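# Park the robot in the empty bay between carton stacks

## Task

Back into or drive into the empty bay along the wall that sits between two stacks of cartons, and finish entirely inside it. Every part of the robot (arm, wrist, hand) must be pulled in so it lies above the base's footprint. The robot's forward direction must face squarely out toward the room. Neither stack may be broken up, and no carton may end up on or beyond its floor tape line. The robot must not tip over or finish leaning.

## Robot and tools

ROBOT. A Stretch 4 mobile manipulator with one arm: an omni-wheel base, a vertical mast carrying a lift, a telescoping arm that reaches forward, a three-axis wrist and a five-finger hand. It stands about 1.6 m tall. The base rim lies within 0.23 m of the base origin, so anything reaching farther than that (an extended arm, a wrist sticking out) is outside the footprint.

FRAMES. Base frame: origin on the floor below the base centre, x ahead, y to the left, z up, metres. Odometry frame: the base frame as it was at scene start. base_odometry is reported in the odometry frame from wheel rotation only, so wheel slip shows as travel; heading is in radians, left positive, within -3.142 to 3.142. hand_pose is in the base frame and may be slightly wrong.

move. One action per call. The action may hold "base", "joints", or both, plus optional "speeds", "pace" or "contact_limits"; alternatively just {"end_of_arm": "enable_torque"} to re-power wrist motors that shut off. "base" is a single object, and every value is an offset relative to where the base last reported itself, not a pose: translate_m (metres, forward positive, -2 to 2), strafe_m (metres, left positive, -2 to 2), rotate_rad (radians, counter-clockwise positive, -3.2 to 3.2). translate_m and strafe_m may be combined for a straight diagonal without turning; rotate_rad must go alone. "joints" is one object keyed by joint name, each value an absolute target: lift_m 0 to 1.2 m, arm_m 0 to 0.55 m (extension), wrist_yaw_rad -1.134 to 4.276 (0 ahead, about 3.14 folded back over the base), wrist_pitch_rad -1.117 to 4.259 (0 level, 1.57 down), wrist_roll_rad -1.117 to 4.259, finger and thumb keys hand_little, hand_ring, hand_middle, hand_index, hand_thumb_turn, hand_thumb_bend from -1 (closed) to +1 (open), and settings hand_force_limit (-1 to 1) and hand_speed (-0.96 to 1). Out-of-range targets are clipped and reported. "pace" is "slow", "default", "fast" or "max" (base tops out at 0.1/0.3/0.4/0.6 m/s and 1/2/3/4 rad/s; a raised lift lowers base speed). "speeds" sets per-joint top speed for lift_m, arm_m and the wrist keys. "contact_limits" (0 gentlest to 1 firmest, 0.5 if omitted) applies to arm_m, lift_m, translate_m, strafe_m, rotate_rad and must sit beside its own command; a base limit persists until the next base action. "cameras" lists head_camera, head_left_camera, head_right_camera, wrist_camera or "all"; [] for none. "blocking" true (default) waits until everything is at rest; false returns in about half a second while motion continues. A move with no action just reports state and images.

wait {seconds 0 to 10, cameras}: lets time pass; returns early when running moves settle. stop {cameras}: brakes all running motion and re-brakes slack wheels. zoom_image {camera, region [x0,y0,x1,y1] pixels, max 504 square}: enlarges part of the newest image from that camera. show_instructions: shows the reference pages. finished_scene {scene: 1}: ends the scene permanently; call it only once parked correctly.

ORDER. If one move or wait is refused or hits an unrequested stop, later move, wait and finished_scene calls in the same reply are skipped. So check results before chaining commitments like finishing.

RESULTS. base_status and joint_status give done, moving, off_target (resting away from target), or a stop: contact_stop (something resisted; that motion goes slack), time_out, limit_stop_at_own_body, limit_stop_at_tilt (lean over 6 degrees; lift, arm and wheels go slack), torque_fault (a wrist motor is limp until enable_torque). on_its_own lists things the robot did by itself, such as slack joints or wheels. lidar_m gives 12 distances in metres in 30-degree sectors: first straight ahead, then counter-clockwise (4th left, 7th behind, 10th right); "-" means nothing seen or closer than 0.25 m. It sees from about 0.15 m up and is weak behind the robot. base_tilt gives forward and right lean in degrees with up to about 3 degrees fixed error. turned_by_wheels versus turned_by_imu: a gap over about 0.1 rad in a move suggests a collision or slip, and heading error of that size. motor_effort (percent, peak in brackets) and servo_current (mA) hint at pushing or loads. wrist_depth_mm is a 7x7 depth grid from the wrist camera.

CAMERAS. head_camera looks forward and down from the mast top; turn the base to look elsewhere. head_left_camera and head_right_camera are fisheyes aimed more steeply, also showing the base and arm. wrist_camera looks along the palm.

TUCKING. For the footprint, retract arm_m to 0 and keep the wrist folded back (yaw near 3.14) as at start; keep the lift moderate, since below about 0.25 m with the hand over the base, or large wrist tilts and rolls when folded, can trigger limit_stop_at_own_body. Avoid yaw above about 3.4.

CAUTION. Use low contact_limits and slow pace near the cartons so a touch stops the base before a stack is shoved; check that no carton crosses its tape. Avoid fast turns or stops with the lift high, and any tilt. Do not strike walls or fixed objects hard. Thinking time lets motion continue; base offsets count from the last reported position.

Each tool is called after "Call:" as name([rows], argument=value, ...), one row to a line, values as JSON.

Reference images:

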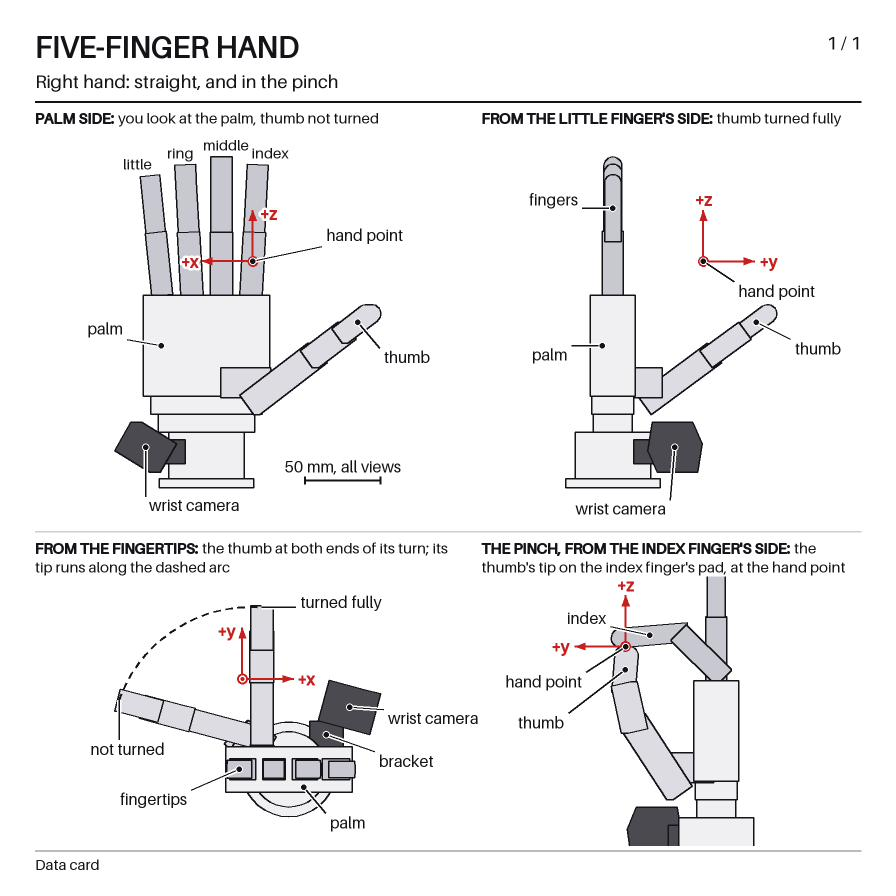

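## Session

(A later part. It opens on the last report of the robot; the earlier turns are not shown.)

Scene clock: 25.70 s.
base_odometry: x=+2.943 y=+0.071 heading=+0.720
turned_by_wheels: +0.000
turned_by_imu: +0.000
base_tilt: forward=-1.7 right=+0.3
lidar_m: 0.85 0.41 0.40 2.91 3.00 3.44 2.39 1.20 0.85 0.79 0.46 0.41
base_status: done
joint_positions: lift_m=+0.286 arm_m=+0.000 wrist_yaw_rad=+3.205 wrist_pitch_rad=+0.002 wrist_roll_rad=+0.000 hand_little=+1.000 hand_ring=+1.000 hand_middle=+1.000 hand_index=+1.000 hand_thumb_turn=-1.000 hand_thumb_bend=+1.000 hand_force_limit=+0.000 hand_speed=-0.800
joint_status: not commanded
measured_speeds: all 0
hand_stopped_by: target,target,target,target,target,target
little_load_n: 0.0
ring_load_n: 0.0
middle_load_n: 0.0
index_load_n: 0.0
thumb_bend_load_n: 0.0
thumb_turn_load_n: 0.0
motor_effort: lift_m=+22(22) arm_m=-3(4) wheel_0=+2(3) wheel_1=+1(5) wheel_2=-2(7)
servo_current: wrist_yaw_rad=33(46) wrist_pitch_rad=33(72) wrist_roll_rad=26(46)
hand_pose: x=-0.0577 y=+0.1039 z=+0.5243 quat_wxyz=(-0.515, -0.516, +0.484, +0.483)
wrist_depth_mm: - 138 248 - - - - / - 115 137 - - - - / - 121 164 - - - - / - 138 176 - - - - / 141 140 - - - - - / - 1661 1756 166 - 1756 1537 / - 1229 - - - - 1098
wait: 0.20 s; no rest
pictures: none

Call:
move(base={"translate_m": 0.12}, pace="slow", contact_limits={"translate_m": 0.1}, cameras=["head_left_camera", "head_right_camera"])

Call:
wait(seconds=0.2)

Call:
wait(seconds=0.2)

Call:
wait(seconds=0.2)

Scene clock: 29.97 s.
move: done
base_odometry: x=+3.033 y=+0.150 heading=+0.720
turned_by_wheels: +0.000
turned_by_imu: -0.002
base_tilt: forward=-1.7 right=+0.3
lidar_m: 0.72 0.42 0.32 2.51 2.99 3.54 2.71 1.19 0.86 0.80 0.31 0.32
base_status: done
joint_positions: lift_m=+0.286 arm_m=+0.000 wrist_yaw_rad=+3.205 wrist_pitch_rad=+0.002 wrist_roll_rad=+0.000 hand_little=+1.000 hand_ring=+1.000 hand_middle=+1.000 hand_index=+1.000 hand_thumb_turn=-1.000 hand_thumb_bend=+1.000 hand_force_limit=+0.000 hand_speed=-0.800
joint_status: not commanded
measured_speeds: all 0
hand_stopped_by: target,target,target,target,target,target
little_load_n: 0.0
ring_load_n: 0.0
middle_load_n: 0.0
index_load_n: 0.0
thumb_bend_load_n: 0.0
thumb_turn_load_n: 0.0
motor_effort: lift_m=+22(22) arm_m=-4(4) wheel_0=+0(4) wheel_1=+1(5) wheel_2=-2(6)
servo_current: wrist_yaw_rad=39(46) wrist_pitch_rad=39(59) wrist_roll_rad=39(46)
contact_limits: translate_m 0.1
hand_pose: x=-0.0577 y=+0.1039 z=+0.5243 quat_wxyz=(-0.515, -0.516, +0.484, +0.483)
wrist_depth_mm: - 138 248 - - - - / - 115 137 - - - - / - 121 164 - - - - / - 138 176 - - - - / 142 141 - - - - - / - 1661 1708 166 - 1756 1537 / - 1205 - - - - 1118
Images, in order (width x height): head_left_camera 420x672, head_right_camera 420x672.

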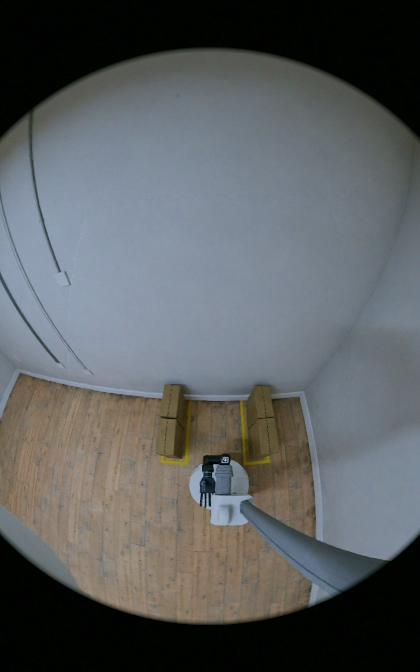

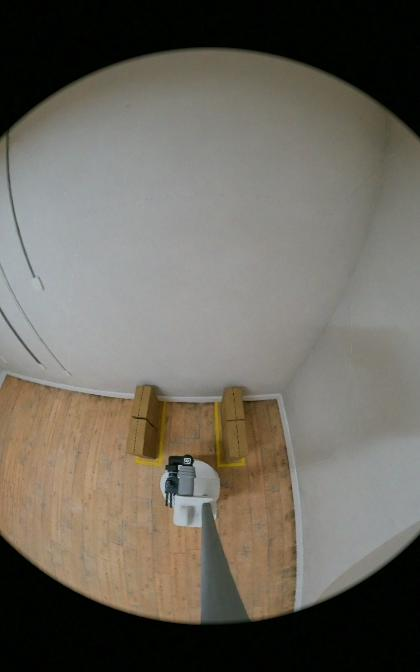

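Scene clock: 30.17 s.
base_odometry: x=+3.033 y=+0.150 heading=+0.720
turned_by_wheels: +0.000
turned_by_imu: +0.000
base_tilt: forward=-1.8 right=+0.3
lidar_m: 0.73 0.44 0.35 2.46 3.01 3.53 2.67 1.22 0.84 0.78 0.31 0.32
base_status: done
joint_positions: lift_m=+0.286 arm_m=+0.000 wrist_yaw_rad=+3.205 wrist_pitch_rad=+0.002 wrist_roll_rad=+0.000 hand_little=+1.000 hand_ring=+1.000 hand_middle=+1.000 hand_index=+1.000 hand_thumb_turn=-1.000 hand_thumb_bend=+1.000 hand_force_limit=+0.000 hand_speed=-0.800
joint_status: not commanded
measured_speeds: all 0
hand_stopped_by: target,target,target,target,target,target
little_load_n: 0.0
ring_load_n: 0.0
middle_load_n: 0.0
index_load_n: 0.0
thumb_bend_load_n: 0.0
thumb_turn_load_n: 0.0
motor_effort: lift_m=+22(22) arm_m=-3(4) wheel_0=+0(4) wheel_1=+0(5) wheel_2=-2(6)
servo_current: wrist_yaw_rad=39(46) wrist_pitch_rad=33(59) wrist_roll_rad=39(46)
contact_limits: translate_m 0.1
hand_pose: x=-0.0577 y=+0.1039 z=+0.5243 quat_wxyz=(-0.515, -0.516, +0.484, +0.483)
wrist_depth_mm: - 138 247 - - - - / - 115 137 - - - - / - 121 164 - - - - / - 138 177 - - - - / 141 141 - - - - - / - 1661 1756 166 - 1708 1537 / - 1205 - - - - 1098
wait: 0.20 s; no rest
pictures: none

Scene clock: 30.37 s.
base_odometry: x=+3.033 y=+0.150 heading=+0.720
turned_by_wheels: +0.000
turned_by_imu: +0.000
base_tilt: forward=-1.7 right=+0.3
lidar_m: 0.74 0.43 0.35 2.48 3.01 3.54 2.69 1.21 0.84 0.79 0.31 0.35
base_status: done
joint_positions: lift_m=+0.286 arm_m=+0.000 wrist_yaw_rad=+3.205 wrist_pitch_rad=+0.002 wrist_roll_rad=+0.000 hand_little=+1.000 hand_ring=+1.000 hand_middle=+1.000 hand_index=+1.000 hand_thumb_turn=-1.000 hand_thumb_bend=+1.000 hand_force_limit=+0.000 hand_speed=-0.800
joint_status: not commanded
measured_speeds: all 0
hand_stopped_by: target,target,target,target,target,target
little_load_n: 0.0
ring_load_n: 0.0
middle_load_n: 0.0
index_load_n: 0.0
thumb_bend_load_n: 0.0
thumb_turn_load_n: 0.0
motor_effort: lift_m=+22(22) arm_m=-3(4) wheel_0=+0(4) wheel_1=+0(5) wheel_2=-2(6)
servo_current: wrist_yaw_rad=39(46) wrist_pitch_rad=52(59) wrist_roll_rad=33(46)
contact_limits: translate_m 0.1
hand_pose: x=-0.0577 y=+0.1039 z=+0.5243 quat_wxyz=(-0.515, -0.516, +0.484, +0.483)
wrist_depth_mm: - 138 247 - - - - / - 115 138 - - - - / - 121 164 - - - - / - 138 176 - - - - / 142 141 - - - - - / - 1661 1708 166 - 1756 1576 / - 1205 - - - - 1098
wait: 0.20 s; no rest
pictures: none

Scene clock: 30.57 s.
base_odometry: x=+3.033 y=+0.150 heading=+0.720
turned_by_wheels: +0.000
turned_by_imu: +0.000
base_tilt: forward=-1.8 right=+0.3
lidar_m: 0.71 0.43 0.34 2.51 2.99 3.54 2.71 1.23 0.83 0.80 0.30 0.32
base_status: done
joint_positions: lift_m=+0.286 arm_m=+0.000 wrist_yaw_rad=+3.205 wrist_pitch_rad=+0.002 wrist_roll_rad=+0.000 hand_little=+1.000 hand_ring=+1.000 hand_middle=+1.000 hand_index=+1.000 hand_thumb_turn=-1.000 hand_thumb_bend=+1.000 hand_force_limit=+0.000 hand_speed=-0.800
joint_status: not commanded
measured_speeds: all 0
hand_stopped_by: target,target,target,target,target,target
little_load_n: 0.0
ring_load_n: 0.0
middle_load_n: 0.0
index_load_n: 0.0
thumb_bend_load_n: 0.0
thumb_turn_load_n: 0.0
motor_effort: lift_m=+22(22) arm_m=-3(4) wheel_0=+0(4) wheel_1=+0(5) wheel_2=-2(6)
servo_current: wrist_yaw_rad=33(46) wrist_pitch_rad=33(59) wrist_roll_rad=33(46)
contact_limits: translate_m 0.1
hand_pose: x=-0.0577 y=+0.1039 z=+0.5243 quat_wxyz=(-0.515, -0.516, +0.484, +0.483)
wrist_depth_mm: - 138 248 - - - - / - 115 137 - - - - / - 121 164 - - - - / - 138 177 - - - - / 141 141 - - - - - / - 1708 1708 166 - 1756 1537 / - 1229 - - - - 1098
wait: 0.20 s; no rest
pictures: none

Call:
zoom_image(camera="head_left_camera", region=[150, 370, 290, 530])

Call:
zoom_image(camera="head_right_camera", region=[120, 370, 260, 530])

Scaled by 3.150 from the camera's image (finer frame: 600x960).
This view is cut from an older image: the scene may have changed since it was taken.

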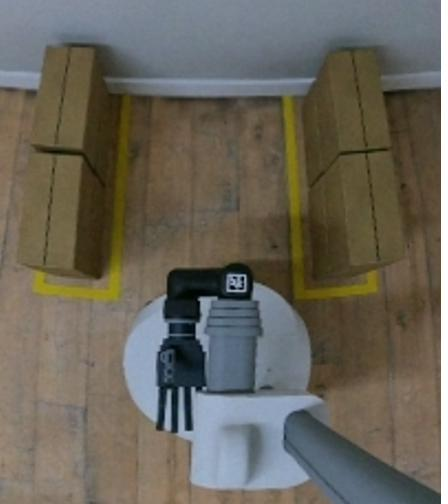

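Scaled by 3.150 from the camera's image (finer frame: 600x960).
This view is cut from an older image: the scene may have changed since it was taken.

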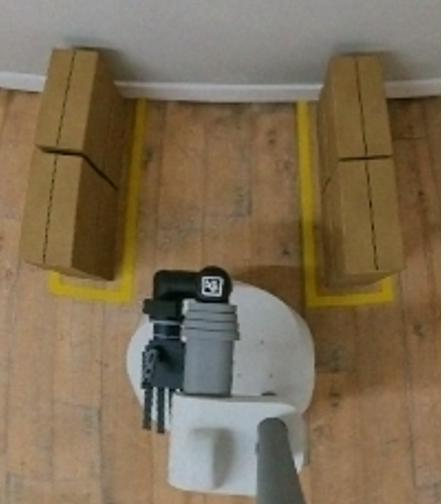

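Call:
move(base={"strafe_m": 0.018, "translate_m": 0.1}, pace="slow", contact_limits={"translate_m": 0.1, "strafe_m": 0.1}, cameras=["all"])

Call:
zoom_image(camera="head_left_camera", region=[150, 370, 290, 530])

Call:
zoom_image(camera="head_right_camera", region=[120, 370, 260, 530])

Call:
wait(seconds=0.2)

Call:
wait(seconds=0.2)

"contact_limits": translate_m and strafe_m are given together and make one move, which takes one limit: state it under one of them only
Scene clock: 31.23 s.
base_odometry: x=+3.033 y=+0.150 heading=+0.720
turned_by_wheels: +0.000
turned_by_imu: +0.000
base_tilt: forward=-1.8 right=+0.3
lidar_m: 0.71 0.44 0.29 2.46 3.01 3.55 4.21 1.21 0.83 0.79 0.31 0.34
base_status: done
joint_positions: lift_m=+0.286 arm_m=+0.000 wrist_yaw_rad=+3.205 wrist_pitch_rad=+0.002 wrist_roll_rad=+0.000 hand_little=+1.000 hand_ring=+1.000 hand_middle=+1.000 hand_index=+1.000 hand_thumb_turn=-1.000 hand_thumb_bend=+1.000 hand_force_limit=+0.000 hand_speed=-0.800
joint_status: not commanded
measured_speeds: all 0
hand_stopped_by: target,target,target,target,target,target
little_load_n: 0.0
ring_load_n: 0.0
middle_load_n: 0.0
index_load_n: 0.0
thumb_bend_load_n: -0.5
thumb_turn_load_n: -0.5
motor_effort: lift_m=+22(22) arm_m=-3(4) wheel_0=+0(4) wheel_1=+0(5) wheel_2=-2(6)
servo_current: wrist_yaw_rad=33(46) wrist_pitch_rad=33(59) wrist_roll_rad=39(46)
contact_limits: translate_m 0.1
hand_pose: x=-0.0577 y=+0.1039 z=+0.5243 quat_wxyz=(-0.515, -0.516, +0.484, +0.483)
wrist_depth_mm: - 138 248 - - - - / - 115 137 - - - - / - 121 164 - - - - / - 138 177 - - - - / 141 140 - - - - - / - 1661 1708 166 - 1708 1576 / - 1182 - - - - 1098
pictures: none

Scaled by 3.150 from the camera's image (finer frame: 600x960).
This view is cut from an older image: the scene may have changed since it was taken.

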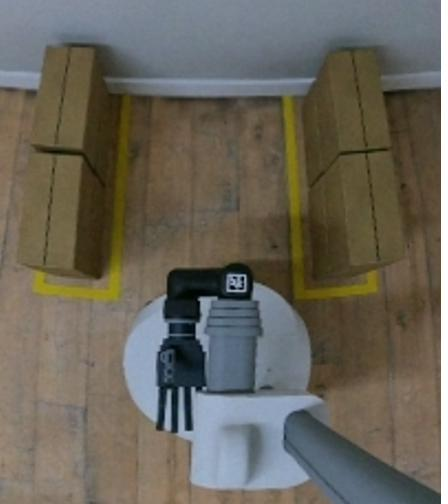

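Scaled by 3.150 from the camera's image (finer frame: 600x960).
This view is cut from an older image: the scene may have changed since it was taken.

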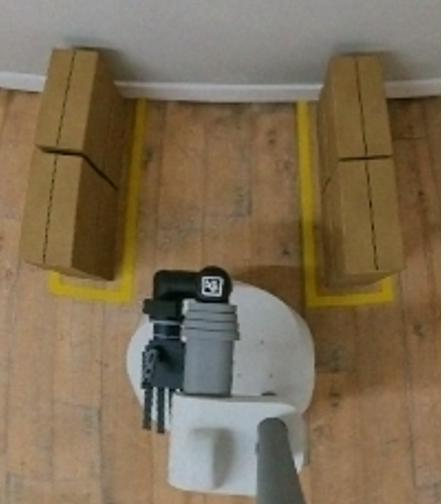

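not run: a call was refused earlier in this reply.

not run: a call was refused earlier in this reply.

Call:
move(base={"strafe_m": 0.018, "translate_m": 0.1}, pace="slow", contact_limits={"translate_m": 0.1}, cameras=["all"])

Call:
zoom_image(camera="head_left_camera", region=[150, 370, 290, 530])

Call:
zoom_image(camera="head_right_camera", region=[120, 370, 260, 530])

Call:
wait(seconds=0.2)

Call:
wait(seconds=0.2)

Scene clock: 33.70 s.
move: done
base_odometry: x=+3.096 y=+0.229 heading=+0.720
turned_by_wheels: +0.000
turned_by_imu: +0.001
base_tilt: forward=-1.7 right=+0.3
lidar_m: 0.62 0.43 0.28 0.31 3.00 3.70 2.37 1.23 0.86 0.80 0.29 0.35
base_status: done
joint_positions: lift_m=+0.286 arm_m=+0.000 wrist_yaw_rad=+3.205 wrist_pitch_rad=+0.002 wrist_roll_rad=+0.000 hand_little=+1.000 hand_ring=+1.000 hand_middle=+1.000 hand_index=+1.000 hand_thumb_turn=-1.000 hand_thumb_bend=+1.000 hand_force_limit=+0.000 hand_speed=-0.800
joint_status: not commanded
measured_speeds: all 0
hand_stopped_by: target,target,target,target,target,target
little_load_n: 0.0
ring_load_n: 0.0
middle_load_n: 0.0
index_load_n: 0.0
thumb_bend_load_n: 0.0
thumb_turn_load_n: 0.0
motor_effort: lift_m=+22(22) arm_m=-4(4) wheel_0=+1(4) wheel_1=+1(5) wheel_2=+0(7)
servo_current: wrist_yaw_rad=39(46) wrist_pitch_rad=33(65) wrist_roll_rad=33(46)
contact_limits: translate_m 0.1
hand_pose: x=-0.0577 y=+0.1039 z=+0.5243 quat_wxyz=(-0.515, -0.516, +0.484, +0.483)
wrist_depth_mm: - 138 249 - - - - / - 115 137 - - - - / - 121 165 - - - - / - 138 176 - - - - / 142 141 - - - - - / - 1708 1756 166 - 1756 1537 / - 1205 - - - - 1098
pictures: head_camera, head_left_camera, head_right_camera, wrist_camera
Images, in order (width x height): head_camera 420x560, head_left_camera 420x672, head_right_camera 420x672, wrist_camera 616x392.

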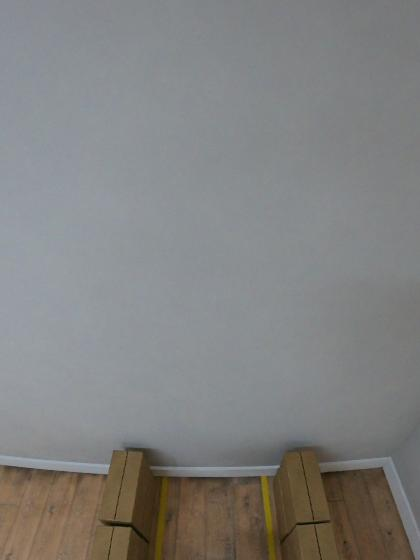

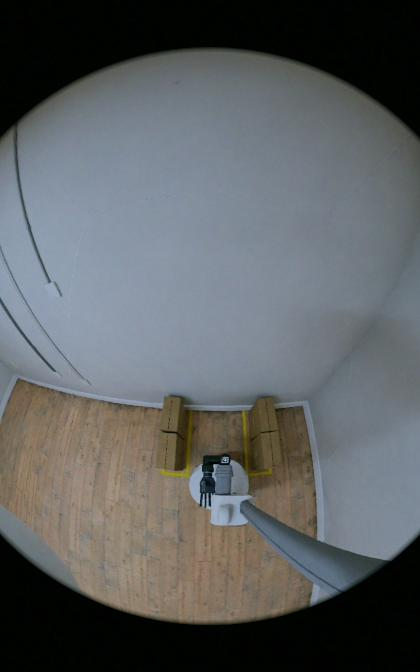

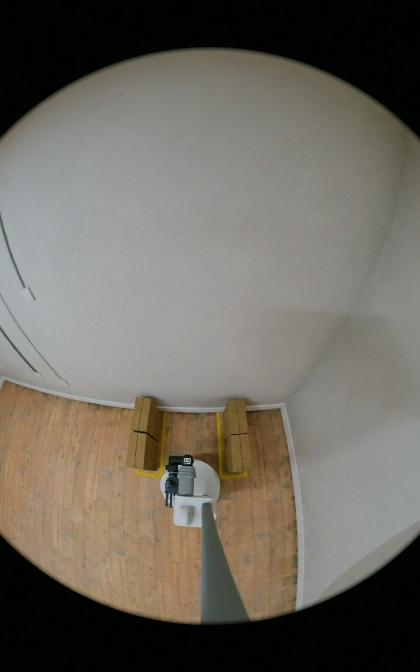

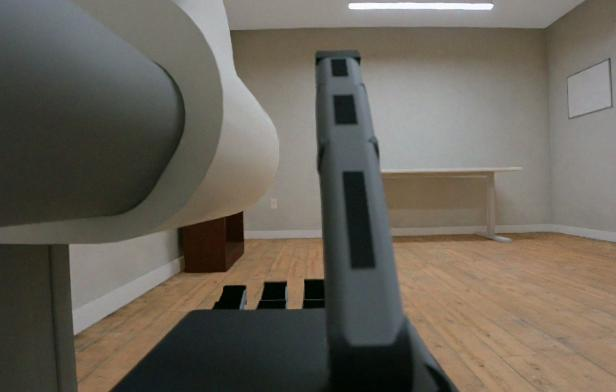

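Scaled by 3.150 from the camera's image (finer frame: 600x960).

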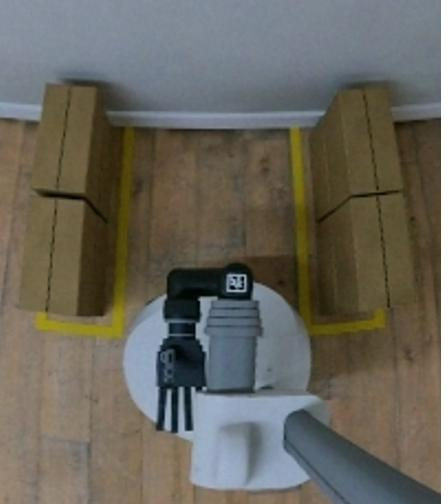

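Scaled by 3.150 from the camera's image (finer frame: 600x960).

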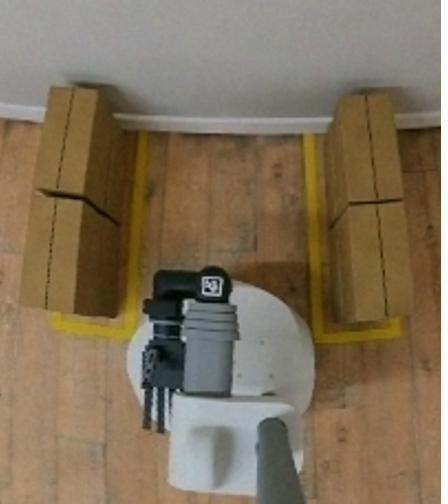

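Scene clock: 33.90 s.
base_odometry: x=+3.096 y=+0.229 heading=+0.720
turned_by_wheels: +0.000
turned_by_imu: +0.000
base_tilt: forward=-1.7 right=+0.3
lidar_m: 0.62 0.38 0.28 0.32 2.99 3.65 2.33 1.23 0.86 0.80 0.28 0.36
base_status: done
joint_positions: lift_m=+0.286 arm_m=+0.000 wrist_yaw_rad=+3.205 wrist_pitch_rad=+0.002 wrist_roll_rad=+0.000 hand_little=+1.000 hand_ring=+1.000 hand_middle=+1.000 hand_index=+1.000 hand_thumb_turn=-1.000 hand_thumb_bend=+1.000 hand_force_limit=+0.000 hand_speed=-0.800
joint_status: not commanded
measured_speeds: all 0
hand_stopped_by: target,target,target,target,target,target
little_load_n: 0.0
ring_load_n: 0.0
middle_load_n: 0.0
index_load_n: 0.0
thumb_bend_load_n: 0.0
thumb_turn_load_n: 0.0
motor_effort: lift_m=+22(22) arm_m=-4(4) wheel_0=+2(4) wheel_1=+1(5) wheel_2=+0(7)
servo_current: wrist_yaw_rad=39(46) wrist_pitch_rad=33(65) wrist_roll_rad=39(46)
contact_limits: translate_m 0.1
hand_pose: x=-0.0577 y=+0.1039 z=+0.5243 quat_wxyz=(-0.515, -0.516, +0.484, +0.483)
wrist_depth_mm: - 138 248 - - - - / - 115 137 - - - - / - 121 164 - - - - / - 138 176 - - - - / 141 141 - - - - - / - 1708 1708 166 - 1756 1537 / - 1205 - - - - 1098
wait: 0.20 s; no rest
pictures: none

Scene clock: 34.10 s.
base_odometry: x=+3.096 y=+0.229 heading=+0.720
turned_by_wheels: +0.000
turned_by_imu: +0.000
base_tilt: forward=-1.8 right=+0.3
lidar_m: 0.63 0.41 0.28 0.32 2.99 3.68 2.34 1.22 0.86 0.80 0.25 0.36
base_status: done
joint_positions: lift_m=+0.286 arm_m=+0.000 wrist_yaw_rad=+3.205 wrist_pitch_rad=+0.002 wrist_roll_rad=+0.000 hand_little=+1.000 hand_ring=+1.000 hand_middle=+1.000 hand_index=+1.000 hand_thumb_turn=-1.000 hand_thumb_bend=+1.000 hand_force_limit=+0.000 hand_speed=-0.800
joint_status: not commanded
measured_speeds: all 0
hand_stopped_by: target,target,target,target,target,target
little_load_n: 0.0
ring_load_n: 0.0
middle_load_n: 0.0
index_load_n: 0.0
thumb_bend_load_n: 0.0
thumb_turn_load_n: 0.0
motor_effort: lift_m=+22(22) arm_m=-3(4) wheel_0=+2(4) wheel_1=+1(5) wheel_2=+0(7)
servo_current: wrist_yaw_rad=39(46) wrist_pitch_rad=52(65) wrist_roll_rad=33(46)
contact_limits: translate_m 0.1
hand_pose: x=-0.0577 y=+0.1039 z=+0.5243 quat_wxyz=(-0.515, -0.516, +0.484, +0.483)
wrist_depth_mm: - 138 248 - - - - / - 115 137 - - - - / - 121 164 - - - - / - 138 177 - - - - / 141 140 - - - - - / - 1708 1708 166 - 1756 1576 / - 1205 - - - - 1098
wait: 0.20 s; no rest
pictures: none

Call:
zoom_image(camera="head_camera", region=[80, 430, 340, 560])

Scaled by 1.938 from the camera's image (finer frame: 600x800).
This view is cut from an older image: the scene may have changed since it was taken.

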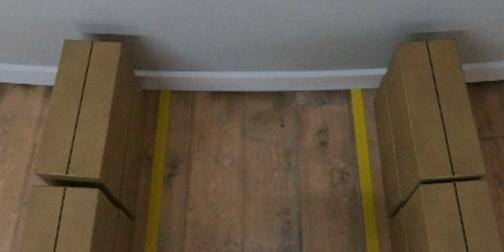

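Call:
move(base={"strafe_m": 0.005, "translate_m": 0.17}, pace="slow", contact_limits={"translate_m": 0.1}, cameras=["all"])

Call:
zoom_image(camera="head_left_camera", region=[150, 390, 290, 550])

Call:
zoom_image(camera="head_right_camera", region=[120, 390, 260, 550])

Call:
wait(seconds=0.2)

Call:
wait(seconds=0.2)

Scene clock: 37.53 s.
move: done
base_odometry: x=+3.221 y=+0.345 heading=+0.720
turned_by_wheels: +0.000
turned_by_imu: +0.000
base_tilt: forward=-1.8 right=+0.3
lidar_m: 0.46 0.42 0.30 0.25 0.30 3.91 2.52 1.21 0.87 0.25 0.25 0.36
base_status: done
joint_positions: lift_m=+0.286 arm_m=+0.000 wrist_yaw_rad=+3.205 wrist_pitch_rad=+0.002 wrist_roll_rad=+0.000 hand_little=+1.000 hand_ring=+1.000 hand_middle=+1.000 hand_index=+1.000 hand_thumb_turn=-1.000 hand_thumb_bend=+1.000 hand_force_limit=+0.000 hand_speed=-0.800
joint_status: not commanded
measured_speeds: all 0
hand_stopped_by: target,target,target,target,target,target
little_load_n: 0.0
ring_load_n: 0.0
middle_load_n: 0.0
index_load_n: 0.0
thumb_bend_load_n: 0.0
thumb_turn_load_n: 0.0
motor_effort: lift_m=+22(22) arm_m=-4(4) wheel_0=+2(5) wheel_1=+0(4) wheel_2=-1(6)
servo_current: wrist_yaw_rad=39(46) wrist_pitch_rad=46(65) wrist_roll_rad=39(46)
contact_limits: translate_m 0.1
hand_pose: x=-0.0577 y=+0.1039 z=+0.5243 quat_wxyz=(-0.515, -0.516, +0.484, +0.483)
wrist_depth_mm: - 138 248 - - - - / - 115 137 - - - - / - 121 164 - - - - / - 138 177 - - - - / 141 141 - - - - - / - 1756 1708 166 - 1708 1537 / - 1205 - - - - 1098
pictures: head_camera, head_left_camera, head_right_camera, wrist_camera
Images, in order (width x height): head_camera 420x560, head_left_camera 420x672, head_right_camera 420x672, wrist_camera 616x392.

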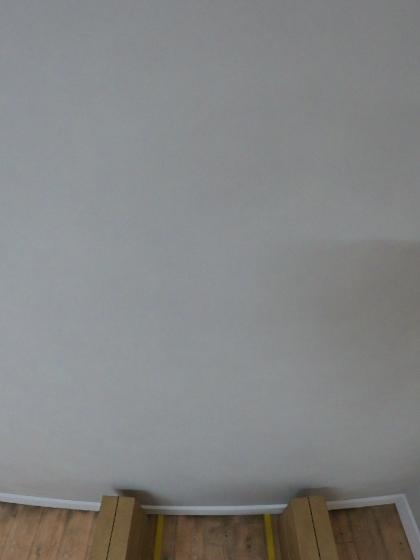

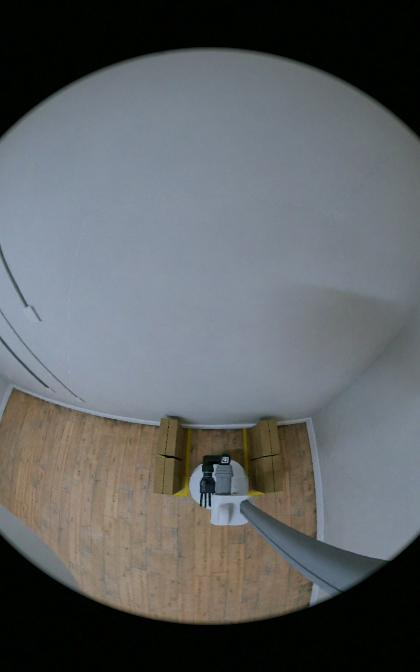

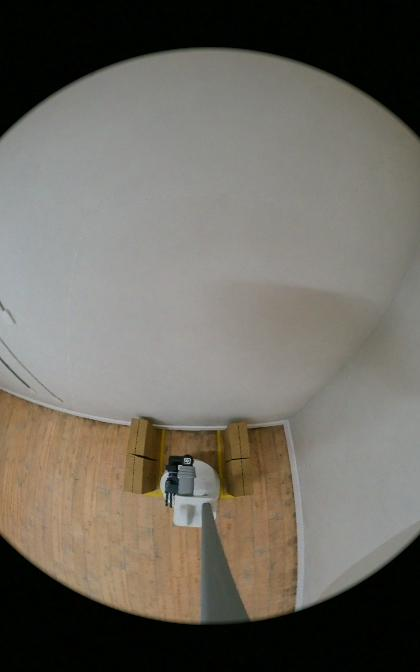

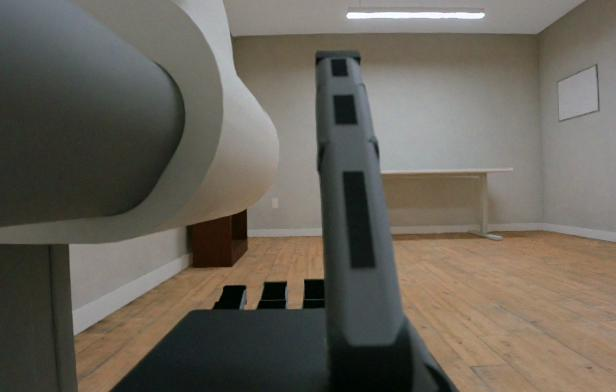

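Scaled by 3.150 from the camera's image (finer frame: 600x960).

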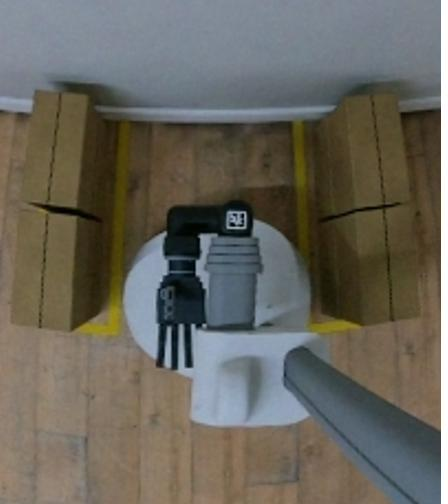

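Scaled by 3.150 from the camera's image (finer frame: 600x960).

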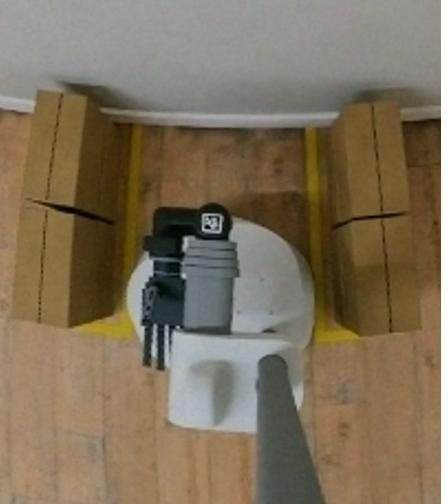

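Scene clock: 37.73 s.
base_odometry: x=+3.221 y=+0.345 heading=+0.720
turned_by_wheels: +0.000
turned_by_imu: +0.000
base_tilt: forward=-1.7 right=+0.3
lidar_m: 0.47 0.42 0.27 0.25 0.27 3.94 2.52 1.23 0.86 0.25 0.25 0.37
base_status: done
joint_positions: lift_m=+0.286 arm_m=+0.000 wrist_yaw_rad=+3.205 wrist_pitch_rad=+0.002 wrist_roll_rad=+0.000 hand_little=+1.000 hand_ring=+1.000 hand_middle=+1.000 hand_index=+1.000 hand_thumb_turn=-1.000 hand_thumb_bend=+1.000 hand_force_limit=+0.000 hand_speed=-0.800
joint_status: not commanded
measured_speeds: all 0
hand_stopped_by: target,target,target,target,target,target
little_load_n: 0.0
ring_load_n: 0.0
middle_load_n: 0.0
index_load_n: 0.0
thumb_bend_load_n: 0.0
thumb_turn_load_n: 0.0
motor_effort: lift_m=+22(22) arm_m=-3(4) wheel_0=+2(5) wheel_1=+0(4) wheel_2=-1(6)
servo_current: wrist_yaw_rad=33(46) wrist_pitch_rad=33(65) wrist_roll_rad=26(46)
contact_limits: translate_m 0.1
hand_pose: x=-0.0577 y=+0.1039 z=+0.5243 quat_wxyz=(-0.515, -0.516, +0.484, +0.483)
wrist_depth_mm: - 138 248 - - - - / - 115 138 - - - - / - 121 164 - - - - / - 138 177 - - - - / 142 141 - - - - - / - 1661 1708 166 - 1756 1537 / - 1205 - - - - 1098
wait: 0.20 s; no rest
pictures: none

Scene clock: 37.93 s.
base_odometry: x=+3.221 y=+0.345 heading=+0.720
turned_by_wheels: +0.000
turned_by_imu: +0.000
base_tilt: forward=-1.8 right=+0.3
lidar_m: 0.45 0.39 0.29 0.27 0.27 3.91 2.52 1.23 0.87 0.25 0.25 0.34
base_status: done
joint_positions: lift_m=+0.286 arm_m=+0.000 wrist_yaw_rad=+3.205 wrist_pitch_rad=+0.002 wrist_roll_rad=+0.000 hand_little=+1.000 hand_ring=+1.000 hand_middle=+1.000 hand_index=+1.000 hand_thumb_turn=-1.000 hand_thumb_bend=+1.000 hand_force_limit=+0.000 hand_speed=-0.800
joint_status: not commanded
measured_speeds: all 0
hand_stopped_by: target,target,target,target,target,target
little_load_n: 0.0
ring_load_n: 0.0
middle_load_n: 0.0
index_load_n: -0.5
thumb_bend_load_n: 0.0
thumb_turn_load_n: 0.0
motor_effort: lift_m=+22(22) arm_m=-3(4) wheel_0=+1(5) wheel_1=+0(4) wheel_2=-1(6)
servo_current: wrist_yaw_rad=39(46) wrist_pitch_rad=46(65) wrist_roll_rad=33(46)
contact_limits: translate_m 0.1
hand_pose: x=-0.0577 y=+0.1039 z=+0.5243 quat_wxyz=(-0.515, -0.516, +0.484, +0.483)
wrist_depth_mm: - 138 248 - - - - / - 115 137 - - - - / - 121 164 - - - - / - 138 177 - - - - / 142 140 - - - - - / - 1708 1708 166 - 1708 1576 / - 1205 - - - - 1098
wait: 0.20 s; no rest
pictures: none

Call:
move(base={"strafe_m": 0.008, "translate_m": 0.175}, pace="slow", contact_limits={"translate_m": 0.1}, cameras=["all"])

Call:
zoom_image(camera="head_left_camera", region=[150, 400, 290, 560])

Call:
zoom_image(camera="head_right_camera", region=[120, 400, 260, 560])

Call:
wait(seconds=0.2)

Call:
wait(seconds=0.2)

Scene clock: 41.17 s.
move: done
base_odometry: x=+3.347 y=+0.466 heading=+0.720
turned_by_wheels: +0.000
turned_by_imu: -0.001
base_tilt: forward=-1.8 right=+0.3
lidar_m: 0.28 0.29 0.28 0.25 0.28 4.00 2.69 1.22 0.27 0.25 0.25 0.31
base_status: done
joint_positions: lift_m=+0.286 arm_m=+0.000 wrist_yaw_rad=+3.205 wrist_pitch_rad=+0.002 wrist_roll_rad=+0.000 hand_little=+1.000 hand_ring=+1.000 hand_middle=+1.000 hand_index=+1.000 hand_thumb_turn=-1.000 hand_thumb_bend=+1.000 hand_force_limit=+0.000 hand_speed=-0.800
joint_status: not commanded
measured_speeds: all 0
hand_stopped_by: target,target,target,target,target,target
little_load_n: 0.0
ring_load_n: 0.0
middle_load_n: 0.0
index_load_n: 0.0
thumb_bend_load_n: 0.0
thumb_turn_load_n: 0.0
motor_effort: lift_m=+22(22) arm_m=-3(4) wheel_0=+0(5) wheel_1=+0(4) wheel_2=-2(7)
servo_current: wrist_yaw_rad=39(39) wrist_pitch_rad=26(65) wrist_roll_rad=39(46)
contact_limits: translate_m 0.1
hand_pose: x=-0.0577 y=+0.1039 z=+0.5243 quat_wxyz=(-0.515, -0.516, +0.484, +0.483)
wrist_depth_mm: - 138 249 - - - - / - 115 137 - - - - / - 121 163 - - - - / - 138 177 - - - - / 142 141 - - - - - / - 1708 1708 166 - 1708 1537 / - 1182 - - - - 342
pictures: head_camera, head_left_camera, head_right_camera, wrist_camera
Images, in order (width x height): head_camera 420x560, head_left_camera 420x672, head_right_camera 420x672, wrist_camera 616x392.

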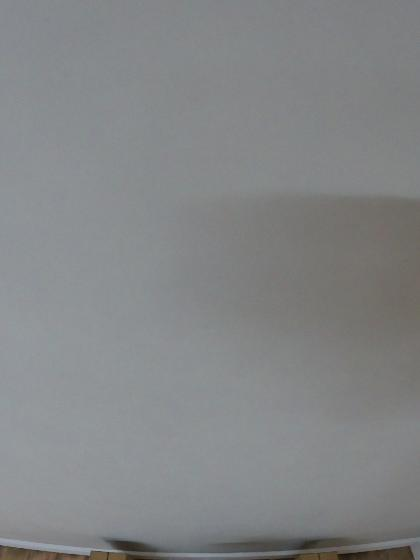

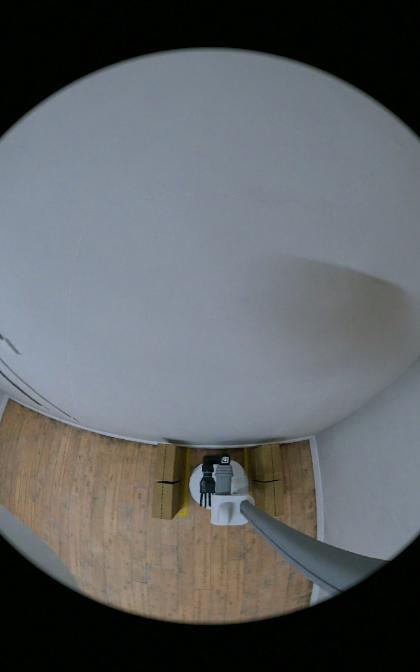

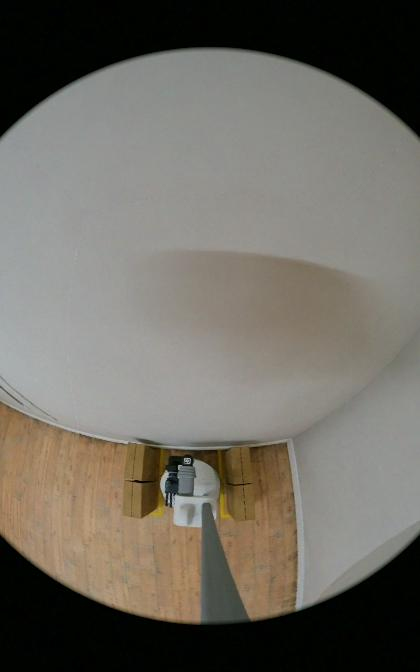

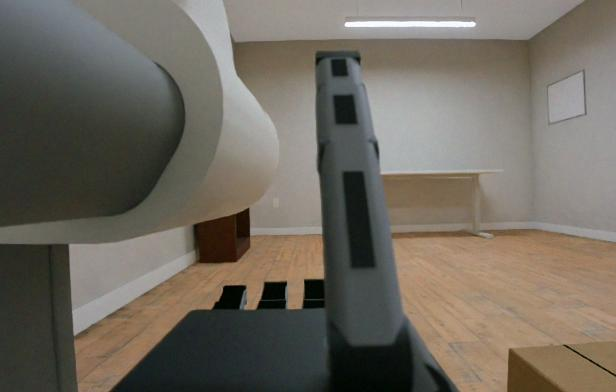

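Scaled by 3.150 from the camera's image (finer frame: 600x960).

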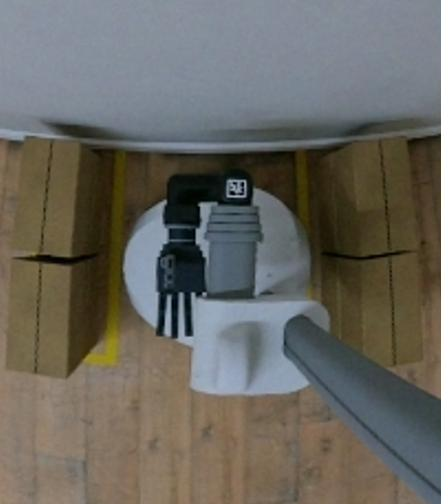

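Scaled by 3.150 from the camera's image (finer frame: 600x960).

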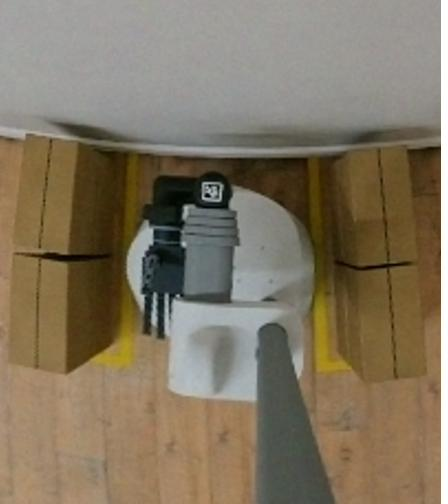

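Scene clock: 41.37 s.
base_odometry: x=+3.347 y=+0.466 heading=+0.720
turned_by_wheels: +0.000
turned_by_imu: +0.000
base_tilt: forward=-1.7 right=+0.3
lidar_m: 0.27 0.29 0.27 0.27 0.26 3.99 2.70 1.24 0.27 0.25 0.27 0.31
base_status: done
joint_positions: lift_m=+0.286 arm_m=+0.000 wrist_yaw_rad=+3.205 wrist_pitch_rad=+0.002 wrist_roll_rad=+0.000 hand_little=+1.000 hand_ring=+1.000 hand_middle=+1.000 hand_index=+1.000 hand_thumb_turn=-1.000 hand_thumb_bend=+1.000 hand_force_limit=+0.000 hand_speed=-0.800
joint_status: not commanded
measured_speeds: all 0
hand_stopped_by: target,target,target,target,target,target
little_load_n: 0.0
ring_load_n: 0.0
middle_load_n: 0.0
index_load_n: 0.0
thumb_bend_load_n: 0.0
thumb_turn_load_n: 0.0
motor_effort: lift_m=+22(22) arm_m=-3(4) wheel_0=+0(5) wheel_1=+0(4) wheel_2=-2(7)
servo_current: wrist_yaw_rad=39(39) wrist_pitch_rad=39(65) wrist_roll_rad=33(46)
contact_limits: translate_m 0.1
hand_pose: x=-0.0577 y=+0.1039 z=+0.5243 quat_wxyz=(-0.515, -0.516, +0.484, +0.483)
wrist_depth_mm: - 138 247 - - - - / - 115 137 - - - - / - 121 164 - - - - / - 138 176 - - - - / 142 140 - - - - - / - 1756 1756 166 - 1756 1537 / - 1205 - - - - 340
wait: 0.20 s; no rest
pictures: none

Scene clock: 41.57 s.
base_odometry: x=+3.347 y=+0.466 heading=+0.720
turned_by_wheels: +0.000
turned_by_imu: +0.000
base_tilt: forward=-1.7 right=+0.3
lidar_m: 0.27 0.28 0.29 0.27 0.25 3.98 2.71 1.24 0.25 0.25 0.26 0.30
base_status: done
joint_positions: lift_m=+0.286 arm_m=+0.000 wrist_yaw_rad=+3.205 wrist_pitch_rad=+0.002 wrist_roll_rad=+0.000 hand_little=+1.000 hand_ring=+1.000 hand_middle=+1.000 hand_index=+1.000 hand_thumb_turn=-1.000 hand_thumb_bend=+1.000 hand_force_limit=+0.000 hand_speed=-0.800
joint_status: not commanded
measured_speeds: all 0
hand_stopped_by: target,target,target,target,target,target
little_load_n: 0.0
ring_load_n: 0.0
middle_load_n: 0.0
index_load_n: 0.0
thumb_bend_load_n: 0.0
thumb_turn_load_n: 0.0
motor_effort: lift_m=+22(22) arm_m=-3(4) wheel_0=+0(5) wheel_1=+1(4) wheel_2=-2(7)
servo_current: wrist_yaw_rad=33(39) wrist_pitch_rad=39(65) wrist_roll_rad=39(46)
contact_limits: translate_m 0.1
hand_pose: x=-0.0577 y=+0.1039 z=+0.5243 quat_wxyz=(-0.515, -0.516, +0.484, +0.483)
wrist_depth_mm: - 138 247 - - - - / - 115 137 - - - - / - 121 164 - - - - / - 138 176 - - - - / 141 140 - - - - - / - 1661 1708 166 - 1756 1576 / - 1182 - - - - 343
wait: 0.20 s; no rest
pictures: none

Call:
move(base={"rotate_rad": 1.571}, pace="slow", contact_limits={"rotate_rad": 0.1}, cameras=["all"])

Call:
wait(seconds=0.2)

Call:
zoom_image(camera="head_left_camera", region=[130, 380, 330, 560])

Call:
zoom_image(camera="head_right_camera", region=[90, 380, 290, 560])

Scene clock: 44.87 s.
move: done
base_odometry: x=+3.347 y=+0.466 heading=+2.291
turned_by_wheels: +1.571
turned_by_imu: +1.549
base_tilt: forward=-1.7 right=+0.3
lidar_m: 0.25 0.27 3.89 2.72 1.23 0.26 0.25 0.26 0.31 0.25 0.31 0.27
base_status: done
joint_positions: lift_m=+0.286 arm_m=+0.000 wrist_yaw_rad=+3.205 wrist_pitch_rad=+0.002 wrist_roll_rad=+0.000 hand_little=+1.000 hand_ring=+1.000 hand_middle=+1.000 hand_index=+1.000 hand_thumb_turn=-1.000 hand_thumb_bend=+1.000 hand_force_limit=+0.000 hand_speed=-0.800
joint_status: not commanded
measured_speeds: all 0
hand_stopped_by: target,target,target,target,target,target
little_load_n: -0.5
ring_load_n: 0.0
middle_load_n: 0.0
index_load_n: 0.0
thumb_bend_load_n: 0.0
thumb_turn_load_n: 0.0
motor_effort: lift_m=+22(22) arm_m=-4(4) wheel_0=-1(5) wheel_1=+0(6) wheel_2=-2(6)
servo_current: wrist_yaw_rad=39(46) wrist_pitch_rad=26(65) wrist_roll_rad=33(46)
contact_limits: rotate_rad 0.1
hand_pose: x=-0.0577 y=+0.1039 z=+0.5243 quat_wxyz=(-0.515, -0.516, +0.484, +0.483)
wrist_depth_mm: - 138 - - - - - / - 114 137 113 - - - / - 121 174 - - - - / - 138 175 - - - - / 142 141 - - - - - / - 477 166 166 - - - / - 379 - - - - -
pictures: head_camera, head_left_camera, head_right_camera, wrist_camera
Images, in order (width x height): head_camera 420x560, head_left_camera 420x672, head_right_camera 420x672, wrist_camera 616x392.

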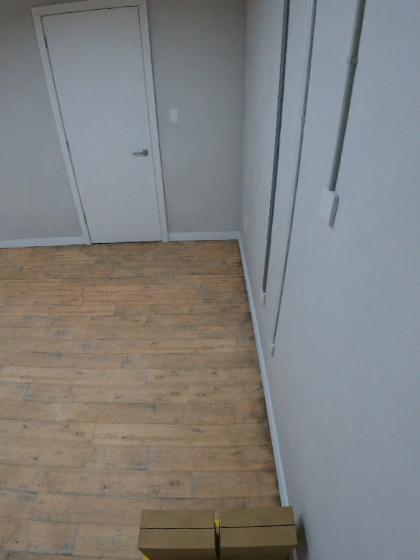

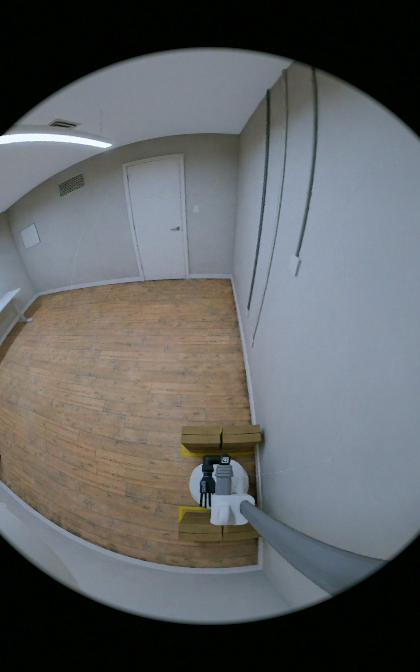

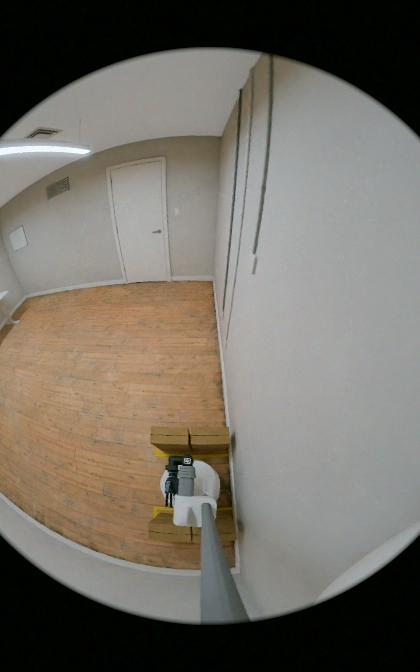

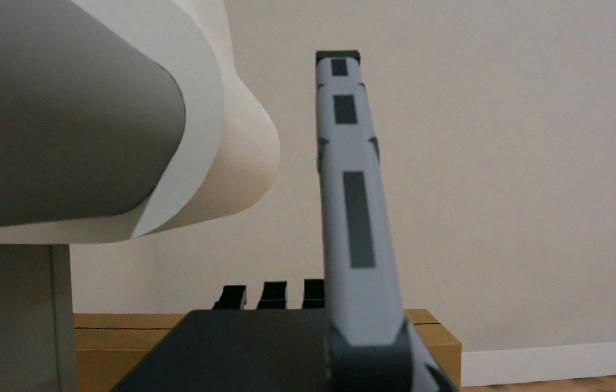

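Scene clock: 45.07 s.
base_odometry: x=+3.347 y=+0.466 heading=+2.291
turned_by_wheels: +0.000
turned_by_imu: +0.000
base_tilt: forward=-1.8 right=+0.3
lidar_m: 0.26 0.26 3.89 2.70 1.26 0.27 0.25 0.26 0.31 0.28 0.29 0.29
base_status: done
joint_positions: lift_m=+0.286 arm_m=+0.000 wrist_yaw_rad=+3.205 wrist_pitch_rad=+0.002 wrist_roll_rad=+0.000 hand_little=+1.000 hand_ring=+1.000 hand_middle=+1.000 hand_index=+1.000 hand_thumb_turn=-1.000 hand_thumb_bend=+1.000 hand_force_limit=+0.000 hand_speed=-0.800
joint_status: not commanded
measured_speeds: all 0
hand_stopped_by: target,target,target,target,target,target
little_load_n: 0.0
ring_load_n: 0.0
middle_load_n: 0.0
index_load_n: 0.0
thumb_bend_load_n: 0.0
thumb_turn_load_n: 0.0
motor_effort: lift_m=+22(22) arm_m=-3(4) wheel_0=-1(5) wheel_1=+0(6) wheel_2=-2(6)
servo_current: wrist_yaw_rad=39(46) wrist_pitch_rad=52(65) wrist_roll_rad=39(46)
contact_limits: rotate_rad 0.1
hand_pose: x=-0.0577 y=+0.1039 z=+0.5243 quat_wxyz=(-0.515, -0.516, +0.484, +0.483)
wrist_depth_mm: - 138 - - - - - / - 114 137 113 - - - / - 121 175 - - - - / - 138 175 - - - - / 142 140 - - - - - / - 473 167 166 - - - / - 375 - - - - -
wait: 0.20 s; no rest
pictures: none

Scaled by 2.520 from the camera's image (finer frame: 600x960).
This view is cut from an older image: the scene may have changed since it was taken.

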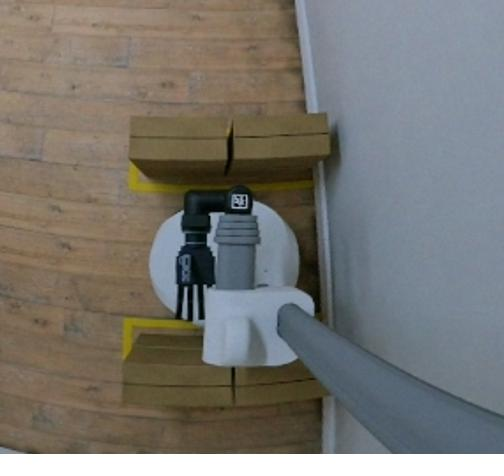

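Scaled by 2.520 from the camera's image (finer frame: 600x960).
This view is cut from an older image: the scene may have changed since it was taken.

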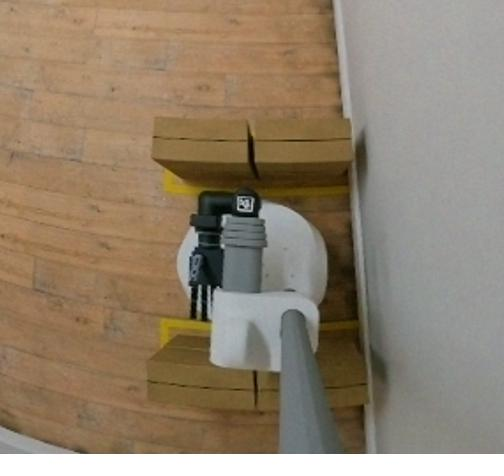

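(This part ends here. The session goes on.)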